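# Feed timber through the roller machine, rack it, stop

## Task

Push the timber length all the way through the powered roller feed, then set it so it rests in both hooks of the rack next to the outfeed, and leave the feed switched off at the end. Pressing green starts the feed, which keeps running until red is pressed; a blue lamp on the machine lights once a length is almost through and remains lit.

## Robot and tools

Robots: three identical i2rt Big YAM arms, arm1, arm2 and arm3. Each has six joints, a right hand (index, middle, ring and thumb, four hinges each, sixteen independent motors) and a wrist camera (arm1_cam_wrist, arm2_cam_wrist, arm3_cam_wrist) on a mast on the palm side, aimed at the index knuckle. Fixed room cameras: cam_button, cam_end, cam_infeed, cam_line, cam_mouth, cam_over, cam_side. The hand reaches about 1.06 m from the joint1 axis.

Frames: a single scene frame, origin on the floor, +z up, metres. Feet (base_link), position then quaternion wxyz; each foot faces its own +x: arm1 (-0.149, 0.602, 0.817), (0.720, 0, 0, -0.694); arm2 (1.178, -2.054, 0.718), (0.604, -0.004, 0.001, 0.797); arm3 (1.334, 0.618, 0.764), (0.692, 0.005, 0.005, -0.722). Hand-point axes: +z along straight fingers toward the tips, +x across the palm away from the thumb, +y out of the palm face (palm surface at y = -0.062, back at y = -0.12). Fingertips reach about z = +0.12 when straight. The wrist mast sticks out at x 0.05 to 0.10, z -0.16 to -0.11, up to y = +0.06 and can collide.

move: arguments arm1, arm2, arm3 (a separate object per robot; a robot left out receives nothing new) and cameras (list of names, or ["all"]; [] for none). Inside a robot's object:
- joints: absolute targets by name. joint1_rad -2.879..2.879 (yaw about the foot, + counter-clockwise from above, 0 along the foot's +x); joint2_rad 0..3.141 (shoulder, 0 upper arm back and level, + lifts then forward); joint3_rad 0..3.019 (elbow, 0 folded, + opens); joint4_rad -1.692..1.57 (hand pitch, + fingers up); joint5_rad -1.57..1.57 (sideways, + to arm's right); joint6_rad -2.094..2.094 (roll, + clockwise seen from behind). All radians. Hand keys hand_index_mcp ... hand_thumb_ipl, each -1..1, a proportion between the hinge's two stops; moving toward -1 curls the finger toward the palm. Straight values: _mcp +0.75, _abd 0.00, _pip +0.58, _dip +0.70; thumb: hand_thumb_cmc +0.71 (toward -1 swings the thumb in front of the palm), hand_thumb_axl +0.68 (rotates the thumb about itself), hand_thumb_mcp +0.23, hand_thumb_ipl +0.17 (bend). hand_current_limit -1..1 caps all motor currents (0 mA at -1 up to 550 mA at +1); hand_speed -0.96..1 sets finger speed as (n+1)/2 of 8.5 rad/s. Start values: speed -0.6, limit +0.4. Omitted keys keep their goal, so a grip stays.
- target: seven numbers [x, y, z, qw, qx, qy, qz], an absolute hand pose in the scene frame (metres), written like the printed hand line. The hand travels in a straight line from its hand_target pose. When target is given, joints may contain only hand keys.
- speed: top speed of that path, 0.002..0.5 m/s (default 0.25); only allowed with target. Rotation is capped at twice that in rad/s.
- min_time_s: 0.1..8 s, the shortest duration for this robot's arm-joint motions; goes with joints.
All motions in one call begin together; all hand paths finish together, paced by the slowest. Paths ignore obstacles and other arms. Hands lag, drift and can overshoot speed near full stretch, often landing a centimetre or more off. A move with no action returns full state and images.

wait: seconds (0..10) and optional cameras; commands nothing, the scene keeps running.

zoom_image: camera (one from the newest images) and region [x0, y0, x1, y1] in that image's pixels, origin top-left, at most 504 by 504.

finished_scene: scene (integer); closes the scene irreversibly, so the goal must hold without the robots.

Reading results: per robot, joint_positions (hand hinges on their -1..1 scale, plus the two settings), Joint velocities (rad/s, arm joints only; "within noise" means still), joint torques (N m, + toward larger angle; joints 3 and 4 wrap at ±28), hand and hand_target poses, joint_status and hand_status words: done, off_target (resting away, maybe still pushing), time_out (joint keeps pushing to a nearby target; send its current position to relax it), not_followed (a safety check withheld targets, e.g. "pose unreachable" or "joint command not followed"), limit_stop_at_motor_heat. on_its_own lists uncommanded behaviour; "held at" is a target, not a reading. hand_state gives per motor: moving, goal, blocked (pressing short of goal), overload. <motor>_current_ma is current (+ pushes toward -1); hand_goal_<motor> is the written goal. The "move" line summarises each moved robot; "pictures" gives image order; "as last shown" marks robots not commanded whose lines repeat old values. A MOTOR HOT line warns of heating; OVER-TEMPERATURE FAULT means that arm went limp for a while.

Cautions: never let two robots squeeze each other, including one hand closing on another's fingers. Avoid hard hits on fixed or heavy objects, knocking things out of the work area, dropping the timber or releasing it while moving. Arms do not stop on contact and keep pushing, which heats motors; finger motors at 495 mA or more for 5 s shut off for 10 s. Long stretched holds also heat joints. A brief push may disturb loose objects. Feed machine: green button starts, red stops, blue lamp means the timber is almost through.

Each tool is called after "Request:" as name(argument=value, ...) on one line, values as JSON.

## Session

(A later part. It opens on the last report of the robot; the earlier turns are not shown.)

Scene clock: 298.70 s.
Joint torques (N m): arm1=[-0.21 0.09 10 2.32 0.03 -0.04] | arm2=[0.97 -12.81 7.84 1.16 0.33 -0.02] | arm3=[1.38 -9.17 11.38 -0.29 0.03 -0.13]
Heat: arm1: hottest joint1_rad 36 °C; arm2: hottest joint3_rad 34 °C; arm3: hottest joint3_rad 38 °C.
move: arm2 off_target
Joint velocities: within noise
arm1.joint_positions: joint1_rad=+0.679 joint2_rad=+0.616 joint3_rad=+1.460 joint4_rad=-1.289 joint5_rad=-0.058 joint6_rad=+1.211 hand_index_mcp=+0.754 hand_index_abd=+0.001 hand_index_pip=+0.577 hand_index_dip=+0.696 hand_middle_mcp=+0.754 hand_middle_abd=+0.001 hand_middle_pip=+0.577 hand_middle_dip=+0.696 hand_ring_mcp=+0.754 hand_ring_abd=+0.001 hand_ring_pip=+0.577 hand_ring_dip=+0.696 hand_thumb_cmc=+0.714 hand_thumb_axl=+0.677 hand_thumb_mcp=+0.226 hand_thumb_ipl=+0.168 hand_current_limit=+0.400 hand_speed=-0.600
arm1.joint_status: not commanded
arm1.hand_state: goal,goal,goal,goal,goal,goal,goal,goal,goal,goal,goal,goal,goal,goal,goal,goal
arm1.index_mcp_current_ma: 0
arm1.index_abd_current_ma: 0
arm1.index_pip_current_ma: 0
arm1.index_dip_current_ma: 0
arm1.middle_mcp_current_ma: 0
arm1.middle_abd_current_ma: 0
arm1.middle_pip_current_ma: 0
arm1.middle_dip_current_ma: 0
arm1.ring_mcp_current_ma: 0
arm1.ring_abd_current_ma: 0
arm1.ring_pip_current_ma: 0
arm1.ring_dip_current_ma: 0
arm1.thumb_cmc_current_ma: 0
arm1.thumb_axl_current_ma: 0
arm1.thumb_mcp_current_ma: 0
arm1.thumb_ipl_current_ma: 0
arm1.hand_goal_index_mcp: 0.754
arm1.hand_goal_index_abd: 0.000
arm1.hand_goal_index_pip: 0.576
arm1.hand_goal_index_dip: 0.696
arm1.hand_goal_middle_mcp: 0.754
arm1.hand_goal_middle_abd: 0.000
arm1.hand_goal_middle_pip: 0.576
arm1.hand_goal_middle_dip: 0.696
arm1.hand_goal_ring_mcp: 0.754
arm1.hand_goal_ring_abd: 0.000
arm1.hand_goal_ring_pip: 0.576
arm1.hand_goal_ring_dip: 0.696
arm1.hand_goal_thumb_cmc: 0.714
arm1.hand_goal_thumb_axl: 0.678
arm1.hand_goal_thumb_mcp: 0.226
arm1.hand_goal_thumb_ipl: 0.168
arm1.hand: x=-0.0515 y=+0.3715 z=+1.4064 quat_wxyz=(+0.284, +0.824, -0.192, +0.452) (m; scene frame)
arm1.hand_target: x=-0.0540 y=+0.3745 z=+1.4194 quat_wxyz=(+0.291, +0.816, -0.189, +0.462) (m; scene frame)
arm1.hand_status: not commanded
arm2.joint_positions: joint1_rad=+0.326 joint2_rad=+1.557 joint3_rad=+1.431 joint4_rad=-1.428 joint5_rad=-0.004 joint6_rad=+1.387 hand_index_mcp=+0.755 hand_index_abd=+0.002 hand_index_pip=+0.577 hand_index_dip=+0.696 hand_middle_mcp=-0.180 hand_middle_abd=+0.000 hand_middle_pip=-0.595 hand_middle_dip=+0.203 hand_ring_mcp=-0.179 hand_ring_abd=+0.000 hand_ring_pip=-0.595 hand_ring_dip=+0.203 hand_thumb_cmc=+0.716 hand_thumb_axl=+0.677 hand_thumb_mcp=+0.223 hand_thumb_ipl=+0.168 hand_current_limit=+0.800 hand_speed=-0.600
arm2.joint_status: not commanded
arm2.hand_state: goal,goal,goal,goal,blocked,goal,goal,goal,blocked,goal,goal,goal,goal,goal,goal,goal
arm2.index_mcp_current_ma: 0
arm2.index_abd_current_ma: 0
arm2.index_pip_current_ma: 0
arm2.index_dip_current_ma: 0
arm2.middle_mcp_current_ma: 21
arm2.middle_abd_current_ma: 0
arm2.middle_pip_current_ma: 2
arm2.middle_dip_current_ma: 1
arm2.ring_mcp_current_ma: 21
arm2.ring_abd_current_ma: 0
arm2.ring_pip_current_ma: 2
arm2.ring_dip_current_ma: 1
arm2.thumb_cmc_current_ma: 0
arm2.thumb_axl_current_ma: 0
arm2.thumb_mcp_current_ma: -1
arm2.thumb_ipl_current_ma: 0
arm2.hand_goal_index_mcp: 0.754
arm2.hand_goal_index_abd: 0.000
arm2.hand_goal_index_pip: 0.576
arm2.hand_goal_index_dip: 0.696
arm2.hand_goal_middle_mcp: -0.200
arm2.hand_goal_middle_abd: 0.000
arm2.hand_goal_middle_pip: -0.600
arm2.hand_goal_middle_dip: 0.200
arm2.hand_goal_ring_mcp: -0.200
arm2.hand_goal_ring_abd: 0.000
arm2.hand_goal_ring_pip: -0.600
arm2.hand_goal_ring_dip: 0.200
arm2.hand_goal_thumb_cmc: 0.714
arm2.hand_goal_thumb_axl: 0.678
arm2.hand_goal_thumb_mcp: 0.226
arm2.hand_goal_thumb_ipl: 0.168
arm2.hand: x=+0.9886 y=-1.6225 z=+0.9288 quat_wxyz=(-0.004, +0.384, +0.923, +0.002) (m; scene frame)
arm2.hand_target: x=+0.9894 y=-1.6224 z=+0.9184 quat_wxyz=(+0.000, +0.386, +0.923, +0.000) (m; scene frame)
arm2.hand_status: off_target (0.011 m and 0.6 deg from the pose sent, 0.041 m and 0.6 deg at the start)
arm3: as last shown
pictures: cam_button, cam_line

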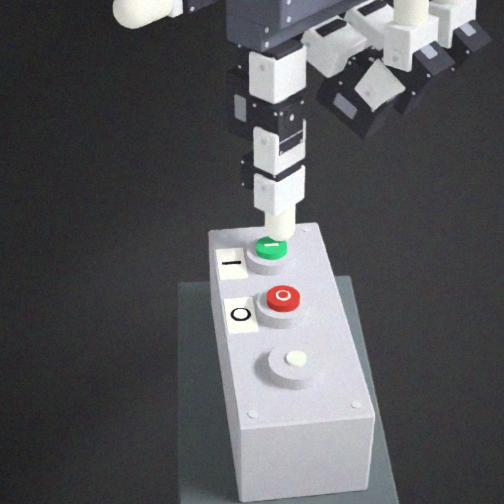

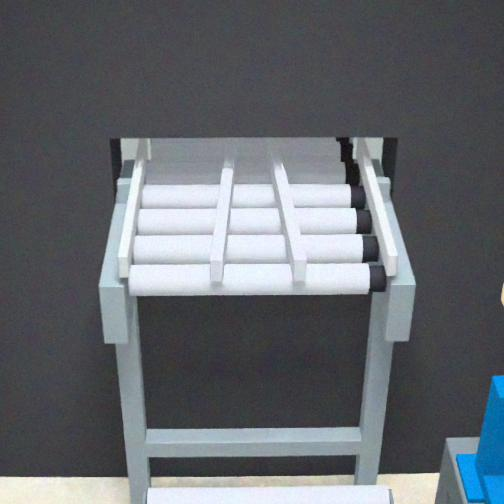

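Request:
move(arm2={"target": [0.989, -1.6285, 0.893, 0, 0.3827, 0.9239, 0], "speed": 0.06}, cameras=["cam_button", "cam_line", "cam_over"])

Scene clock: 303.93 s.
Joint torques (N m): arm1=[-0.44 -0.03 9.99 2.32 0.01 -0.04] | arm2=[1.55 -10.23 6.15 1.7 0.25 0.01] | arm3=[1.32 -9.29 11.37 -0.25 0.03 -0.14]
Heat: arm1: hottest joint1_rad 36 °C; arm2: hottest joint3_rad 34 °C; arm3: hottest joint3_rad 38 °C.
move: arm2 off_target
Joint velocities: within noise
arm1: as last shown
arm2.joint_positions: joint1_rad=+0.329 joint2_rad=+1.524 joint3_rad=+1.380 joint4_rad=-1.372 joint5_rad=+0.001 joint6_rad=+1.387 hand_index_mcp=+0.755 hand_index_abd=+0.009 hand_index_pip=+0.577 hand_index_dip=+0.696 hand_middle_mcp=-0.180 hand_middle_abd=+0.000 hand_middle_pip=-0.595 hand_middle_dip=+0.203 hand_ring_mcp=-0.180 hand_ring_abd=+0.000 hand_ring_pip=-0.595 hand_ring_dip=+0.203 hand_thumb_cmc=+0.716 hand_thumb_axl=+0.677 hand_thumb_mcp=+0.223 hand_thumb_ipl=+0.168 hand_current_limit=+0.800 hand_speed=-0.600
arm2.joint_status: not commanded
arm2.hand_state: goal,goal,goal,goal,blocked,goal,goal,goal,blocked,goal,goal,goal,goal,goal,goal,goal
arm2.index_mcp_current_ma: 0
arm2.index_abd_current_ma: 4
arm2.index_pip_current_ma: 0
arm2.index_dip_current_ma: 0
arm2.middle_mcp_current_ma: 20
arm2.middle_abd_current_ma: 0
arm2.middle_pip_current_ma: 2
arm2.middle_dip_current_ma: 1
arm2.ring_mcp_current_ma: 21
arm2.ring_abd_current_ma: 0
arm2.ring_pip_current_ma: 2
arm2.ring_dip_current_ma: 1
arm2.thumb_cmc_current_ma: 0
arm2.thumb_axl_current_ma: 0
arm2.thumb_mcp_current_ma: -1
arm2.thumb_ipl_current_ma: 0
arm2.hand_goal_index_mcp: 0.754
arm2.hand_goal_index_abd: 0.000
arm2.hand_goal_index_pip: 0.576
arm2.hand_goal_index_dip: 0.696
arm2.hand_goal_middle_mcp: -0.200
arm2.hand_goal_middle_abd: 0.000
arm2.hand_goal_middle_pip: -0.600
arm2.hand_goal_middle_dip: 0.200
arm2.hand_goal_ring_mcp: -0.200
arm2.hand_goal_ring_abd: 0.000
arm2.hand_goal_ring_pip: -0.600
arm2.hand_goal_ring_dip: 0.200
arm2.hand_goal_thumb_cmc: 0.714
arm2.hand_goal_thumb_axl: 0.678
arm2.hand_goal_thumb_mcp: 0.226
arm2.hand_goal_thumb_ipl: 0.168
arm2.hand: x=+0.9903 y=-1.6261 z=+0.9241 quat_wxyz=(-0.019, +0.382, +0.924, +0.014) (m; scene frame)
arm2.hand_target: x=+0.9889 y=-1.6305 z=+0.8939 quat_wxyz=(+0.000, +0.381, +0.924, +0.000) (m; scene frame)
arm2.hand_status: off_target (0.031 m and 2.6 deg from the pose sent, 0.036 m and 0.6 deg at the start)
arm3.joint_positions: joint1_rad=+0.957 joint2_rad=+1.227 joint3_rad=+1.485 joint4_rad=-1.696 joint5_rad=+0.051 joint6_rad=+0.938 hand_index_mcp=+0.755 hand_index_abd=+0.001 hand_index_pip=+0.577 hand_index_dip=+0.696 hand_middle_mcp=+0.756 hand_middle_abd=+0.001 hand_middle_pip=+0.577 hand_middle_dip=+0.696 hand_ring_mcp=+0.755 hand_ring_abd=+0.001 hand_ring_pip=+0.577 hand_ring_dip=+0.696 hand_thumb_cmc=+0.717 hand_thumb_axl=+0.677 hand_thumb_mcp=+0.224 hand_thumb_ipl=+0.168 hand_current_limit=+0.400 hand_speed=-0.600
arm3.joint_status: not commanded
arm3.hand_state: goal,goal,goal,goal,goal,goal,goal,goal,goal,goal,goal,goal,goal,goal,goal,overload
arm3.index_mcp_current_ma: 3
arm3.index_abd_current_ma: 1
arm3.index_pip_current_ma: 1
arm3.index_dip_current_ma: 0
arm3.middle_mcp_current_ma: 3
arm3.middle_abd_current_ma: 1
arm3.middle_pip_current_ma: 1
arm3.middle_dip_current_ma: 0
arm3.ring_mcp_current_ma: 3
arm3.ring_abd_current_ma: 1
arm3.ring_pip_current_ma: 1
arm3.ring_dip_current_ma: 0
arm3.thumb_cmc_current_ma: 5
arm3.thumb_axl_current_ma: -1
arm3.thumb_mcp_current_ma: -6
arm3.thumb_ipl_current_ma: 0
arm3.hand_goal_index_mcp: 0.754
arm3.hand_goal_index_abd: 0.000
arm3.hand_goal_index_pip: 0.576
arm3.hand_goal_index_dip: 0.696
arm3.hand_goal_middle_mcp: 0.754
arm3.hand_goal_middle_abd: 0.000
arm3.hand_goal_middle_pip: 0.576
arm3.hand_goal_middle_dip: 0.696
arm3.hand_goal_ring_mcp: 0.754
arm3.hand_goal_ring_abd: 0.000
arm3.hand_goal_ring_pip: 0.576
arm3.hand_goal_ring_dip: 0.696
arm3.hand_goal_thumb_cmc: 0.714
arm3.hand_goal_thumb_axl: 0.678
arm3.hand_goal_thumb_mcp: 0.226
arm3.hand_goal_thumb_ipl: 0.168
arm3.hand: x=+1.5881 y=+0.3012 z=+1.1302 quat_wxyz=(+0.053, +0.998, -0.014, +0.038) (m; scene frame)
arm3.hand_target: x=+1.5967 y=+0.2986 z=+1.1470 quat_wxyz=(+0.061, +0.997, -0.003, +0.050) (m; scene frame)
arm3.hand_status: not commanded
pictures: cam_button, cam_line, cam_over

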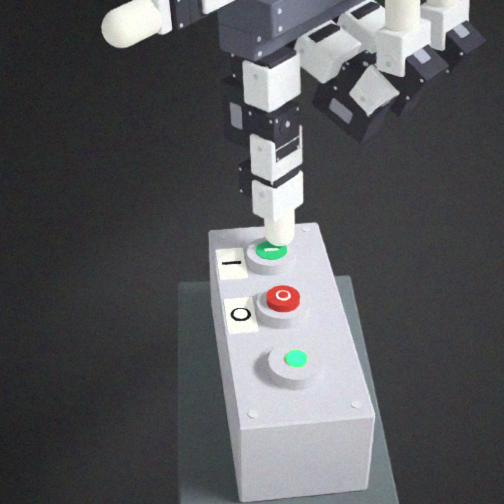

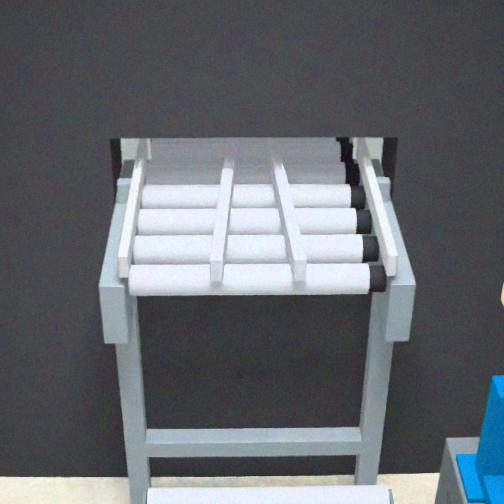

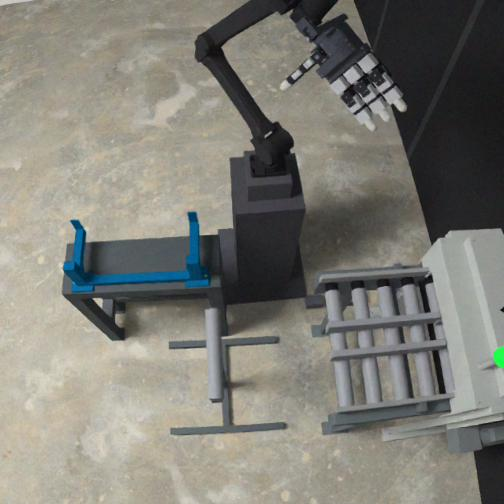

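Request:
move(arm2={"target": [0.989, -1.6285, 0.965, 0, 0.3827, 0.9239, 0], "speed": 0.1})

Request:
move(arm2={"target": [1.044, -1.6285, 0.945, 0, 0.3827, 0.9239, 0], "speed": 0.1}, cameras=["cam_button"])

Scene clock: 316.60 s.
Joint torques (N m): arm1=[-0.21 0.03 10.02 2.33 0.03 -0.05] | arm2=[1.32 -11.58 12.75 0.1 0.2 0.02] | arm3=[1.32 -9.29 11.43 -0.31 0.03 -0.14]
Heat: arm1: hottest joint1_rad 36 °C; arm2: hottest joint3_rad 33 °C; arm3: hottest joint3_rad 38 °C.
move: arm2 off_target
Joint velocities: within noise
arm1, arm3: as last shown
arm2.joint_positions: joint1_rad=+0.334 joint2_rad=+1.524 joint3_rad=+1.460 joint4_rad=-1.518 joint5_rad=+0.001 joint6_rad=+1.381 hand_index_mcp=+0.749 hand_index_abd=-0.003 hand_index_pip=+0.573 hand_index_dip=+0.695 hand_middle_mcp=-0.180 hand_middle_abd=+0.000 hand_middle_pip=-0.595 hand_middle_dip=+0.203 hand_ring_mcp=-0.180 hand_ring_abd=+0.000 hand_ring_pip=-0.595 hand_ring_dip=+0.203 hand_thumb_cmc=+0.715 hand_thumb_axl=+0.677 hand_thumb_mcp=+0.223 hand_thumb_ipl=+0.168 hand_current_limit=+0.800 hand_speed=-0.600
arm2.joint_status: not commanded
arm2.hand_state: goal,goal,goal,goal,goal,goal,goal,goal,goal,goal,goal,goal,goal,goal,goal,goal
arm2.index_mcp_current_ma: -2
arm2.index_abd_current_ma: -1
arm2.index_pip_current_ma: -1
arm2.index_dip_current_ma: 0
arm2.middle_mcp_current_ma: 20
arm2.middle_abd_current_ma: 0
arm2.middle_pip_current_ma: 2
arm2.middle_dip_current_ma: 1
arm2.ring_mcp_current_ma: 19
arm2.ring_abd_current_ma: 0
arm2.ring_pip_current_ma: 2
arm2.ring_dip_current_ma: 1
arm2.thumb_cmc_current_ma: 0
arm2.thumb_axl_current_ma: 0
arm2.thumb_mcp_current_ma: -1
arm2.thumb_ipl_current_ma: 0
arm2.hand_goal_index_mcp: 0.754
arm2.hand_goal_index_abd: 0.000
arm2.hand_goal_index_pip: 0.576
arm2.hand_goal_index_dip: 0.696
arm2.hand_goal_middle_mcp: -0.200
arm2.hand_goal_middle_abd: 0.000
arm2.hand_goal_middle_pip: -0.600
arm2.hand_goal_middle_dip: 0.200
arm2.hand_goal_ring_mcp: -0.200
arm2.hand_goal_ring_abd: 0.000
arm2.hand_goal_ring_pip: -0.600
arm2.hand_goal_ring_dip: 0.200
arm2.hand_goal_thumb_cmc: 0.714
arm2.hand_goal_thumb_axl: 0.678
arm2.hand_goal_thumb_mcp: 0.226
arm2.hand_goal_thumb_ipl: 0.168
arm2.hand: x=+0.9954 y=-1.6371 z=+0.9546 quat_wxyz=(+0.009, +0.377, +0.926, -0.004) (m; scene frame)
arm2.hand_target: x=+0.9868 y=-1.6290 z=+0.9646 quat_wxyz=(+0.000, +0.378, +0.926, +0.000) (m; scene frame)
arm2.hand_status: off_target (0.015 m and 1.3 deg from the pose sent, 0.041 m and 2.6 deg at the start)
pictures: none

Scene clock: 317.87 s.
Joint torques (N m): arm1=[-0.5 0.09 10 2.3 0.02 -0.04] | arm2=[0.56 -12.98 8.27 0.95 0.17 -0.11] | arm3=[1.26 -9.23 11.41 -0.25 0.02 -0.14]
Heat: arm1: hottest joint1_rad 36 °C; arm2: hottest joint3_rad 33 °C; arm3: hottest joint3_rad 38 °C.
move: arm2 done
Joint velocities: within noise
arm1, arm3: as last shown
arm2.joint_positions: joint1_rad=+0.227 joint2_rad=+1.481 joint3_rad=+1.385 joint4_rad=-1.478 joint5_rad=+0.000 joint6_rad=+1.295 hand_index_mcp=+0.750 hand_index_abd=-0.003 hand_index_pip=+0.573 hand_index_dip=+0.695 hand_middle_mcp=-0.180 hand_middle_abd=+0.000 hand_middle_pip=-0.595 hand_middle_dip=+0.203 hand_ring_mcp=-0.180 hand_ring_abd=+0.000 hand_ring_pip=-0.595 hand_ring_dip=+0.203 hand_thumb_cmc=+0.715 hand_thumb_axl=+0.677 hand_thumb_mcp=+0.223 hand_thumb_ipl=+0.168 hand_current_limit=+0.800 hand_speed=-0.600
arm2.joint_status: not commanded
arm2.hand_state: goal,goal,goal,goal,goal,goal,goal,goal,goal,goal,goal,goal,goal,goal,goal,goal
arm2.index_mcp_current_ma: -2
arm2.index_abd_current_ma: -1
arm2.index_pip_current_ma: -1
arm2.index_dip_current_ma: 0
arm2.middle_mcp_current_ma: 20
arm2.middle_abd_current_ma: 0
arm2.middle_pip_current_ma: 2
arm2.middle_dip_current_ma: 1
arm2.ring_mcp_current_ma: 19
arm2.ring_abd_current_ma: 0
arm2.ring_pip_current_ma: 2
arm2.ring_dip_current_ma: 1
arm2.thumb_cmc_current_ma: 0
arm2.thumb_axl_current_ma: 0
arm2.thumb_mcp_current_ma: -1
arm2.thumb_ipl_current_ma: 0
arm2.hand_goal_index_mcp: 0.754
arm2.hand_goal_index_abd: 0.000
arm2.hand_goal_index_pip: 0.576
arm2.hand_goal_index_dip: 0.696
arm2.hand_goal_middle_mcp: -0.200
arm2.hand_goal_middle_abd: 0.000
arm2.hand_goal_middle_pip: -0.600
arm2.hand_goal_middle_dip: 0.200
arm2.hand_goal_ring_mcp: -0.200
arm2.hand_goal_ring_abd: 0.000
arm2.hand_goal_ring_pip: -0.600
arm2.hand_goal_ring_dip: 0.200
arm2.hand_goal_thumb_cmc: 0.714
arm2.hand_goal_thumb_axl: 0.678
arm2.hand_goal_thumb_mcp: 0.226
arm2.hand_goal_thumb_ipl: 0.168
arm2.hand: x=+1.0447 y=-1.6272 z=+0.9441 quat_wxyz=(+0.005, +0.387, +0.922, -0.003) (m; scene frame)
arm2.hand_target: x=+1.0458 y=-1.6278 z=+0.9449 quat_wxyz=(-0.001, +0.385, +0.923, +0.000) (m; scene frame)
arm2.hand_status: done (0.002 m and 0.9 deg from the pose sent, 0.050 m and 1.3 deg at the start)
pictures: cam_button

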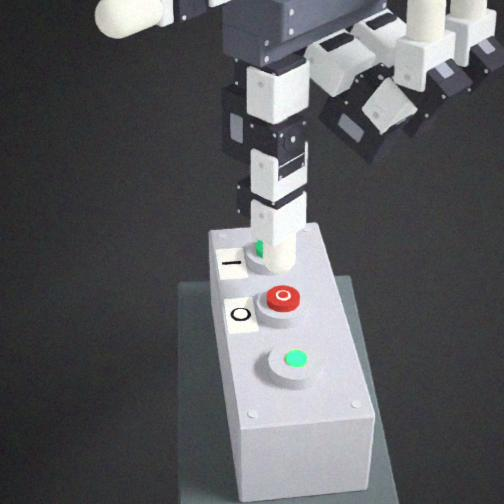

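Request:
move(arm2={"target": [1.044, -1.6265, 0.893, 0, 0.3827, 0.9239, 0], "speed": 0.06}, cameras=["cam_button", "cam_over"])

Request:
move(arm2={"target": [1.044, -1.6265, 0.96, 0, 0.3827, 0.9239, 0], "speed": 0.1}, cameras=["cam_button"])

Scene clock: 328.70 s.
Joint torques (N m): arm1=[-0.38 0.21 9.98 2.32 0.01 -0.04] | arm2=[0.73 -8.94 6.17 2.14 0.19 -0.12] | arm3=[1.26 -9.05 11.4 -0.28 0.04 -0.13]
Heat: arm1: hottest joint1_rad 36 °C; arm2: hottest joint3_rad 33 °C; arm3: hottest joint3_rad 38 °C.
move: arm2 off_target
Joint velocities: within noise
arm1, arm3: as last shown
arm2.joint_positions: joint1_rad=+0.227 joint2_rad=+1.454 joint3_rad=+1.300 joint4_rad=-1.374 joint5_rad=+0.004 joint6_rad=+1.301 hand_index_mcp=+0.759 hand_index_abd=+0.028 hand_index_pip=+0.579 hand_index_dip=+0.696 hand_middle_mcp=-0.180 hand_middle_abd=+0.000 hand_middle_pip=-0.595 hand_middle_dip=+0.203 hand_ring_mcp=-0.180 hand_ring_abd=+0.000 hand_ring_pip=-0.595 hand_ring_dip=+0.203 hand_thumb_cmc=+0.715 hand_thumb_axl=+0.677 hand_thumb_mcp=+0.223 hand_thumb_ipl=+0.168 hand_current_limit=+0.800 hand_speed=-0.600
arm2.joint_status: not commanded
arm2.hand_state: goal,blocked,goal,goal,goal,goal,goal,goal,goal,goal,goal,goal,goal,goal,goal,goal
arm2.index_mcp_current_ma: 2
arm2.index_abd_current_ma: 25
arm2.index_pip_current_ma: 1
arm2.index_dip_current_ma: 0
arm2.middle_mcp_current_ma: 20
arm2.middle_abd_current_ma: 0
arm2.middle_pip_current_ma: 2
arm2.middle_dip_current_ma: 1
arm2.ring_mcp_current_ma: 19
arm2.ring_abd_current_ma: 0
arm2.ring_pip_current_ma: 2
arm2.ring_dip_current_ma: 1
arm2.thumb_cmc_current_ma: 0
arm2.thumb_axl_current_ma: 0
arm2.thumb_mcp_current_ma: -2
arm2.thumb_ipl_current_ma: 0
arm2.hand_goal_index_mcp: 0.754
arm2.hand_goal_index_abd: 0.000
arm2.hand_goal_index_pip: 0.576
arm2.hand_goal_index_dip: 0.696
arm2.hand_goal_middle_mcp: -0.200
arm2.hand_goal_middle_abd: 0.000
arm2.hand_goal_middle_pip: -0.600
arm2.hand_goal_middle_dip: 0.200
arm2.hand_goal_ring_mcp: -0.200
arm2.hand_goal_ring_abd: 0.000
arm2.hand_goal_ring_pip: -0.600
arm2.hand_goal_ring_dip: 0.200
arm2.hand_goal_thumb_cmc: 0.714
arm2.hand_goal_thumb_axl: 0.678
arm2.hand_goal_thumb_mcp: 0.226
arm2.hand_goal_thumb_ipl: 0.168
arm2.hand: x=+1.0466 y=-1.6287 z=+0.9241 quat_wxyz=(-0.012, +0.390, +0.921, +0.013) (m; scene frame)
arm2.hand_target: x=+1.0457 y=-1.6286 z=+0.8950 quat_wxyz=(+0.001, +0.386, +0.922, +0.002) (m; scene frame)
arm2.hand_status: off_target (0.031 m and 2.3 deg from the pose sent, 0.051 m and 0.9 deg at the start)
pictures: cam_button, cam_over

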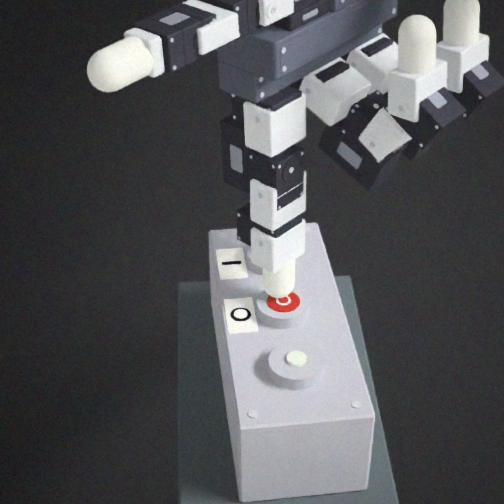

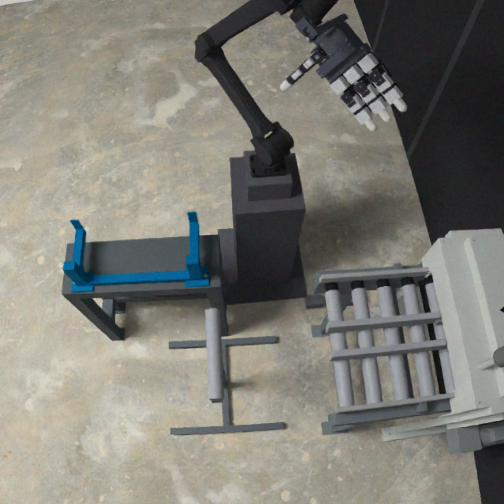

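Scene clock: 329.90 s.
Joint torques (N m): arm1=[-0.5 0.15 10.02 2.33 0.03 -0.04] | arm2=[0.85 -10.23 12.85 0.12 0.18 -0.11] | arm3=[1.26 -9.17 11.44 -0.28 0.03 -0.13]
Heat: arm1: hottest joint1_rad 36 °C; arm2: hottest joint3_rad 33 °C; arm3: hottest joint3_rad 38 °C.
move: arm2 off_target
Joint velocities: within noise
arm1, arm3: as last shown
arm2.joint_positions: joint1_rad=+0.230 joint2_rad=+1.454 joint3_rad=+1.366 joint4_rad=-1.495 joint5_rad=-0.004 joint6_rad=+1.286 hand_index_mcp=+0.749 hand_index_abd=-0.003 hand_index_pip=+0.573 hand_index_dip=+0.695 hand_middle_mcp=-0.180 hand_middle_abd=+0.000 hand_middle_pip=-0.595 hand_middle_dip=+0.203 hand_ring_mcp=-0.181 hand_ring_abd=+0.000 hand_ring_pip=-0.595 hand_ring_dip=+0.203 hand_thumb_cmc=+0.715 hand_thumb_axl=+0.677 hand_thumb_mcp=+0.223 hand_thumb_ipl=+0.168 hand_current_limit=+0.800 hand_speed=-0.600
arm2.joint_status: not commanded
arm2.hand_state: goal,goal,goal,goal,goal,goal,goal,goal,goal,goal,goal,goal,goal,goal,goal,goal
arm2.index_mcp_current_ma: -2
arm2.index_abd_current_ma: -1
arm2.index_pip_current_ma: -1
arm2.index_dip_current_ma: 0
arm2.middle_mcp_current_ma: 19
arm2.middle_abd_current_ma: 0
arm2.middle_pip_current_ma: 2
arm2.middle_dip_current_ma: 1
arm2.ring_mcp_current_ma: 19
arm2.ring_abd_current_ma: 0
arm2.ring_pip_current_ma: 2
arm2.ring_dip_current_ma: 1
arm2.thumb_cmc_current_ma: 0
arm2.thumb_axl_current_ma: 0
arm2.thumb_mcp_current_ma: -2
arm2.thumb_ipl_current_ma: 0
arm2.hand_goal_index_mcp: 0.754
arm2.hand_goal_index_abd: 0.000
arm2.hand_goal_index_pip: 0.576
arm2.hand_goal_index_dip: 0.696
arm2.hand_goal_middle_mcp: -0.200
arm2.hand_goal_middle_abd: 0.000
arm2.hand_goal_middle_pip: -0.600
arm2.hand_goal_middle_dip: 0.200
arm2.hand_goal_ring_mcp: -0.200
arm2.hand_goal_ring_abd: 0.000
arm2.hand_goal_ring_pip: -0.600
arm2.hand_goal_ring_dip: 0.200
arm2.hand_goal_thumb_cmc: 0.714
arm2.hand_goal_thumb_axl: 0.678
arm2.hand_goal_thumb_mcp: 0.226
arm2.hand_goal_thumb_ipl: 0.168
arm2.hand: x=+1.0484 y=-1.6378 z=+0.9483 quat_wxyz=(+0.007, +0.382, +0.924, -0.007) (m; scene frame)
arm2.hand_target: x=+1.0415 y=-1.6266 z=+0.9593 quat_wxyz=(-0.002, +0.378, +0.926, -0.001) (m; scene frame)
arm2.hand_status: off_target (0.017 m and 1.1 deg from the pose sent, 0.036 m and 2.3 deg at the start)
pictures: cam_button

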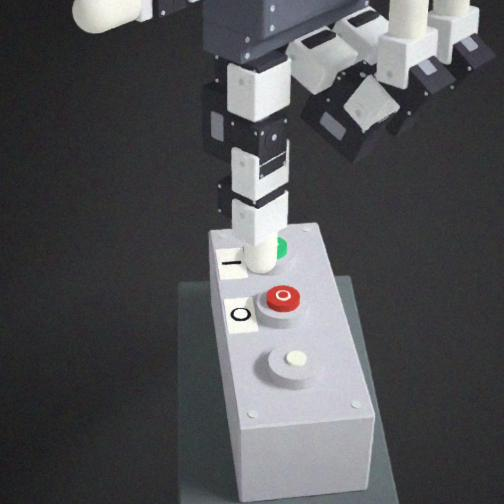

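Request:
move(arm2={"target": [0.989, -1.6285, 0.965, 0, 0.3827, 0.9239, 0], "speed": 0.1}, arm3={"target": [1.6, 0.42, 0.95, 0.0872, 0.9962, 0, 0], "speed": 0.2, "joints": {"hand_current_limit": 0.75, "hand_index_pip": -0.8, "hand_middle_pip": -0.8, "hand_ring_pip": -0.8, "hand_index_dip": 0.55, "hand_middle_dip": 0.55, "hand_ring_dip": 0.55}}, cameras=["cam_infeed", "arm3_cam_wrist"])

Request:
zoom_image(camera="cam_infeed", region=[140, 60, 440, 260])

Scene clock: 376.07 s.
Joint torques (N m): arm1=[-0.26 0.15 10.02 2.35 0.01 -0.05] | arm2=[1.79 -10.93 13.37 0.12 0.39 0.07] | arm3=[1.2 -8.12 7.97 0.31 0.35 0.12]
Heat: arm1: hottest joint1_rad 36 °C; arm2: hottest joint3_rad 34 °C; arm3: hottest joint3_rad 39 °C.
move: arm2 off_target; arm3 done
Joint velocities: within noise
arm1: as last shown
arm2.joint_positions: joint1_rad=+0.328 joint2_rad=+1.515 joint3_rad=+1.451 joint4_rad=-1.517 joint5_rad=-0.002 joint6_rad=+1.384 hand_index_mcp=+0.749 hand_index_abd=-0.003 hand_index_pip=+0.573 hand_index_dip=+0.695 hand_middle_mcp=-0.180 hand_middle_abd=+0.000 hand_middle_pip=-0.595 hand_middle_dip=+0.203 hand_ring_mcp=-0.181 hand_ring_abd=+0.000 hand_ring_pip=-0.595 hand_ring_dip=+0.203 hand_thumb_cmc=+0.715 hand_thumb_axl=+0.677 hand_thumb_mcp=+0.223 hand_thumb_ipl=+0.168 hand_current_limit=+0.800 hand_speed=-0.600
arm2.joint_status: not commanded
arm2.hand_state: goal,goal,goal,goal,goal,goal,goal,goal,goal,goal,goal,goal,goal,goal,goal,goal
arm2.index_mcp_current_ma: -2
arm2.index_abd_current_ma: -1
arm2.index_pip_current_ma: -1
arm2.index_dip_current_ma: 0
arm2.middle_mcp_current_ma: 19
arm2.middle_abd_current_ma: 0
arm2.middle_pip_current_ma: 2
arm2.middle_dip_current_ma: 1
arm2.ring_mcp_current_ma: 19
arm2.ring_abd_current_ma: 0
arm2.ring_pip_current_ma: 2
arm2.ring_dip_current_ma: 1
arm2.thumb_cmc_current_ma: 0
arm2.thumb_axl_current_ma: 0
arm2.thumb_mcp_current_ma: -2
arm2.thumb_ipl_current_ma: 0
arm2.hand_goal_index_mcp: 0.754
arm2.hand_goal_index_abd: 0.000
arm2.hand_goal_index_pip: 0.576
arm2.hand_goal_index_dip: 0.696
arm2.hand_goal_middle_mcp: -0.200
arm2.hand_goal_middle_abd: 0.000
arm2.hand_goal_middle_pip: -0.600
arm2.hand_goal_middle_dip: 0.200
arm2.hand_goal_ring_mcp: -0.200
arm2.hand_goal_ring_abd: 0.000
arm2.hand_goal_ring_pip: -0.600
arm2.hand_goal_ring_dip: 0.200
arm2.hand_goal_thumb_cmc: 0.714
arm2.hand_goal_thumb_axl: 0.678
arm2.hand_goal_thumb_mcp: 0.226
arm2.hand_goal_thumb_ipl: 0.168
arm2.hand: x=+0.9994 y=-1.6391 z=+0.9548 quat_wxyz=(+0.008, +0.382, +0.924, -0.005) (m; scene frame)
arm2.hand_target: x=+0.9881 y=-1.6294 z=+0.9646 quat_wxyz=(+0.000, +0.381, +0.925, +0.001) (m; scene frame)
arm2.hand_status: off_target (0.018 m and 1.1 deg from the pose sent, 0.062 m and 1.1 deg at the start)
arm3.joint_positions: joint1_rad=+1.350 joint2_rad=+1.134 joint3_rad=+0.900 joint4_rad=-1.310 joint5_rad=+0.185 joint6_rad=+1.288 hand_index_mcp=+0.755 hand_index_abd=+0.001 hand_index_pip=-0.793 hand_index_dip=+0.553 hand_middle_mcp=+0.756 hand_middle_abd=+0.001 hand_middle_pip=-0.792 hand_middle_dip=+0.553 hand_ring_mcp=+0.756 hand_ring_abd=+0.001 hand_ring_pip=-0.792 hand_ring_dip=+0.553 hand_thumb_cmc=+0.717 hand_thumb_axl=+0.677 hand_thumb_mcp=+0.223 hand_thumb_ipl=+0.168 hand_current_limit=+0.750 hand_speed=-0.600
arm3.joint_status: all done
arm3.hand_state: goal,goal,goal,goal,goal,goal,goal,goal,goal,goal,goal,goal,goal,goal,goal,overload
arm3.index_mcp_current_ma: 3
arm3.index_abd_current_ma: 1
arm3.index_pip_current_ma: 17
arm3.index_dip_current_ma: 6
arm3.middle_mcp_current_ma: 3
arm3.middle_abd_current_ma: 1
arm3.middle_pip_current_ma: 18
arm3.middle_dip_current_ma: 6
arm3.ring_mcp_current_ma: 3
arm3.ring_abd_current_ma: 1
arm3.ring_pip_current_ma: 18
arm3.ring_dip_current_ma: 5
arm3.thumb_cmc_current_ma: 5
arm3.thumb_axl_current_ma: -1
arm3.thumb_mcp_current_ma: -7
arm3.thumb_ipl_current_ma: 0
arm3.hand_goal_index_mcp: 0.754
arm3.hand_goal_index_abd: 0.000
arm3.hand_goal_index_pip: -0.800
arm3.hand_goal_index_dip: 0.550
arm3.hand_goal_middle_mcp: 0.754
arm3.hand_goal_middle_abd: 0.000
arm3.hand_goal_middle_pip: -0.800
arm3.hand_goal_middle_dip: 0.550
arm3.hand_goal_ring_mcp: 0.754
arm3.hand_goal_ring_abd: 0.000
arm3.hand_goal_ring_pip: -0.800
arm3.hand_goal_ring_dip: 0.550
arm3.hand_goal_thumb_cmc: 0.714
arm3.hand_goal_thumb_axl: 0.678
arm3.hand_goal_thumb_mcp: 0.226
arm3.hand_goal_thumb_ipl: 0.168
arm3.hand: x=+1.5955 y=+0.4212 z=+0.9472 quat_wxyz=(+0.085, +0.996, +0.008, -0.011) (m; scene frame)
arm3.hand_target: x=+1.5986 y=+0.4204 z=+0.9509 quat_wxyz=(+0.089, +0.996, +0.001, -0.001) (m; scene frame)
arm3.hand_status: done (0.005 m and 1.6 deg from the pose sent, 0.216 m and 6.1 deg at the start)
pictures: arm3_cam_wrist, cam_infeed
camera_calibration:
arm3_cam_wrist: T_world_to_cam=[[-0.758669, -0.643938, 0.0988179, 1.42249], [-0.440176, 0.618493, 0.650931, -0.221622], [-0.480278, 0.450344, -0.752678, 1.40951], [0, 0, 0, 1]] pos_world=[1.6586, 0.418303, 1.0646]

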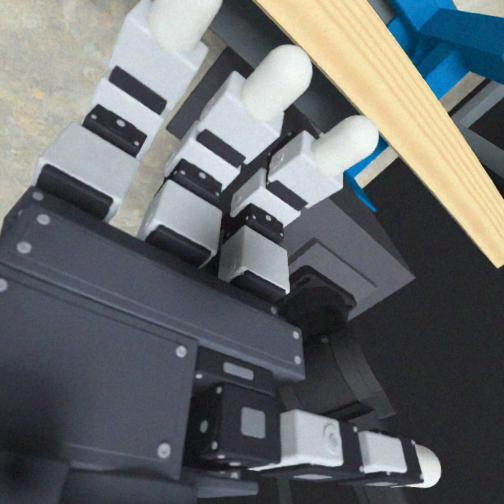

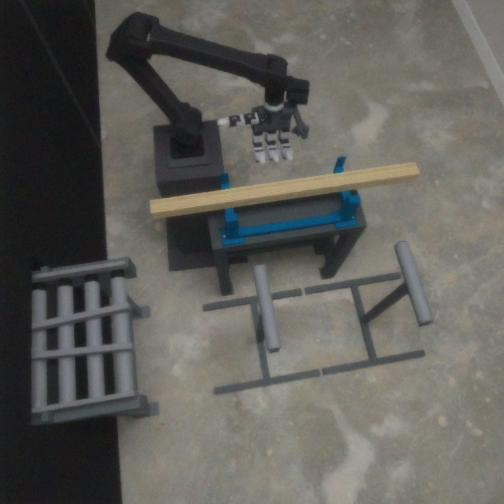

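Scaled by 1.680.

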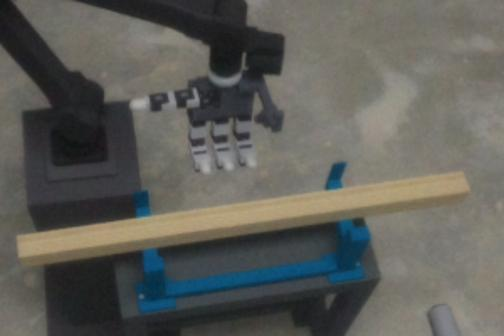

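Request:
zoom_image(camera="arm3_cam_wrist", region=[230, 0, 504, 274])

Scaled by 1.839.

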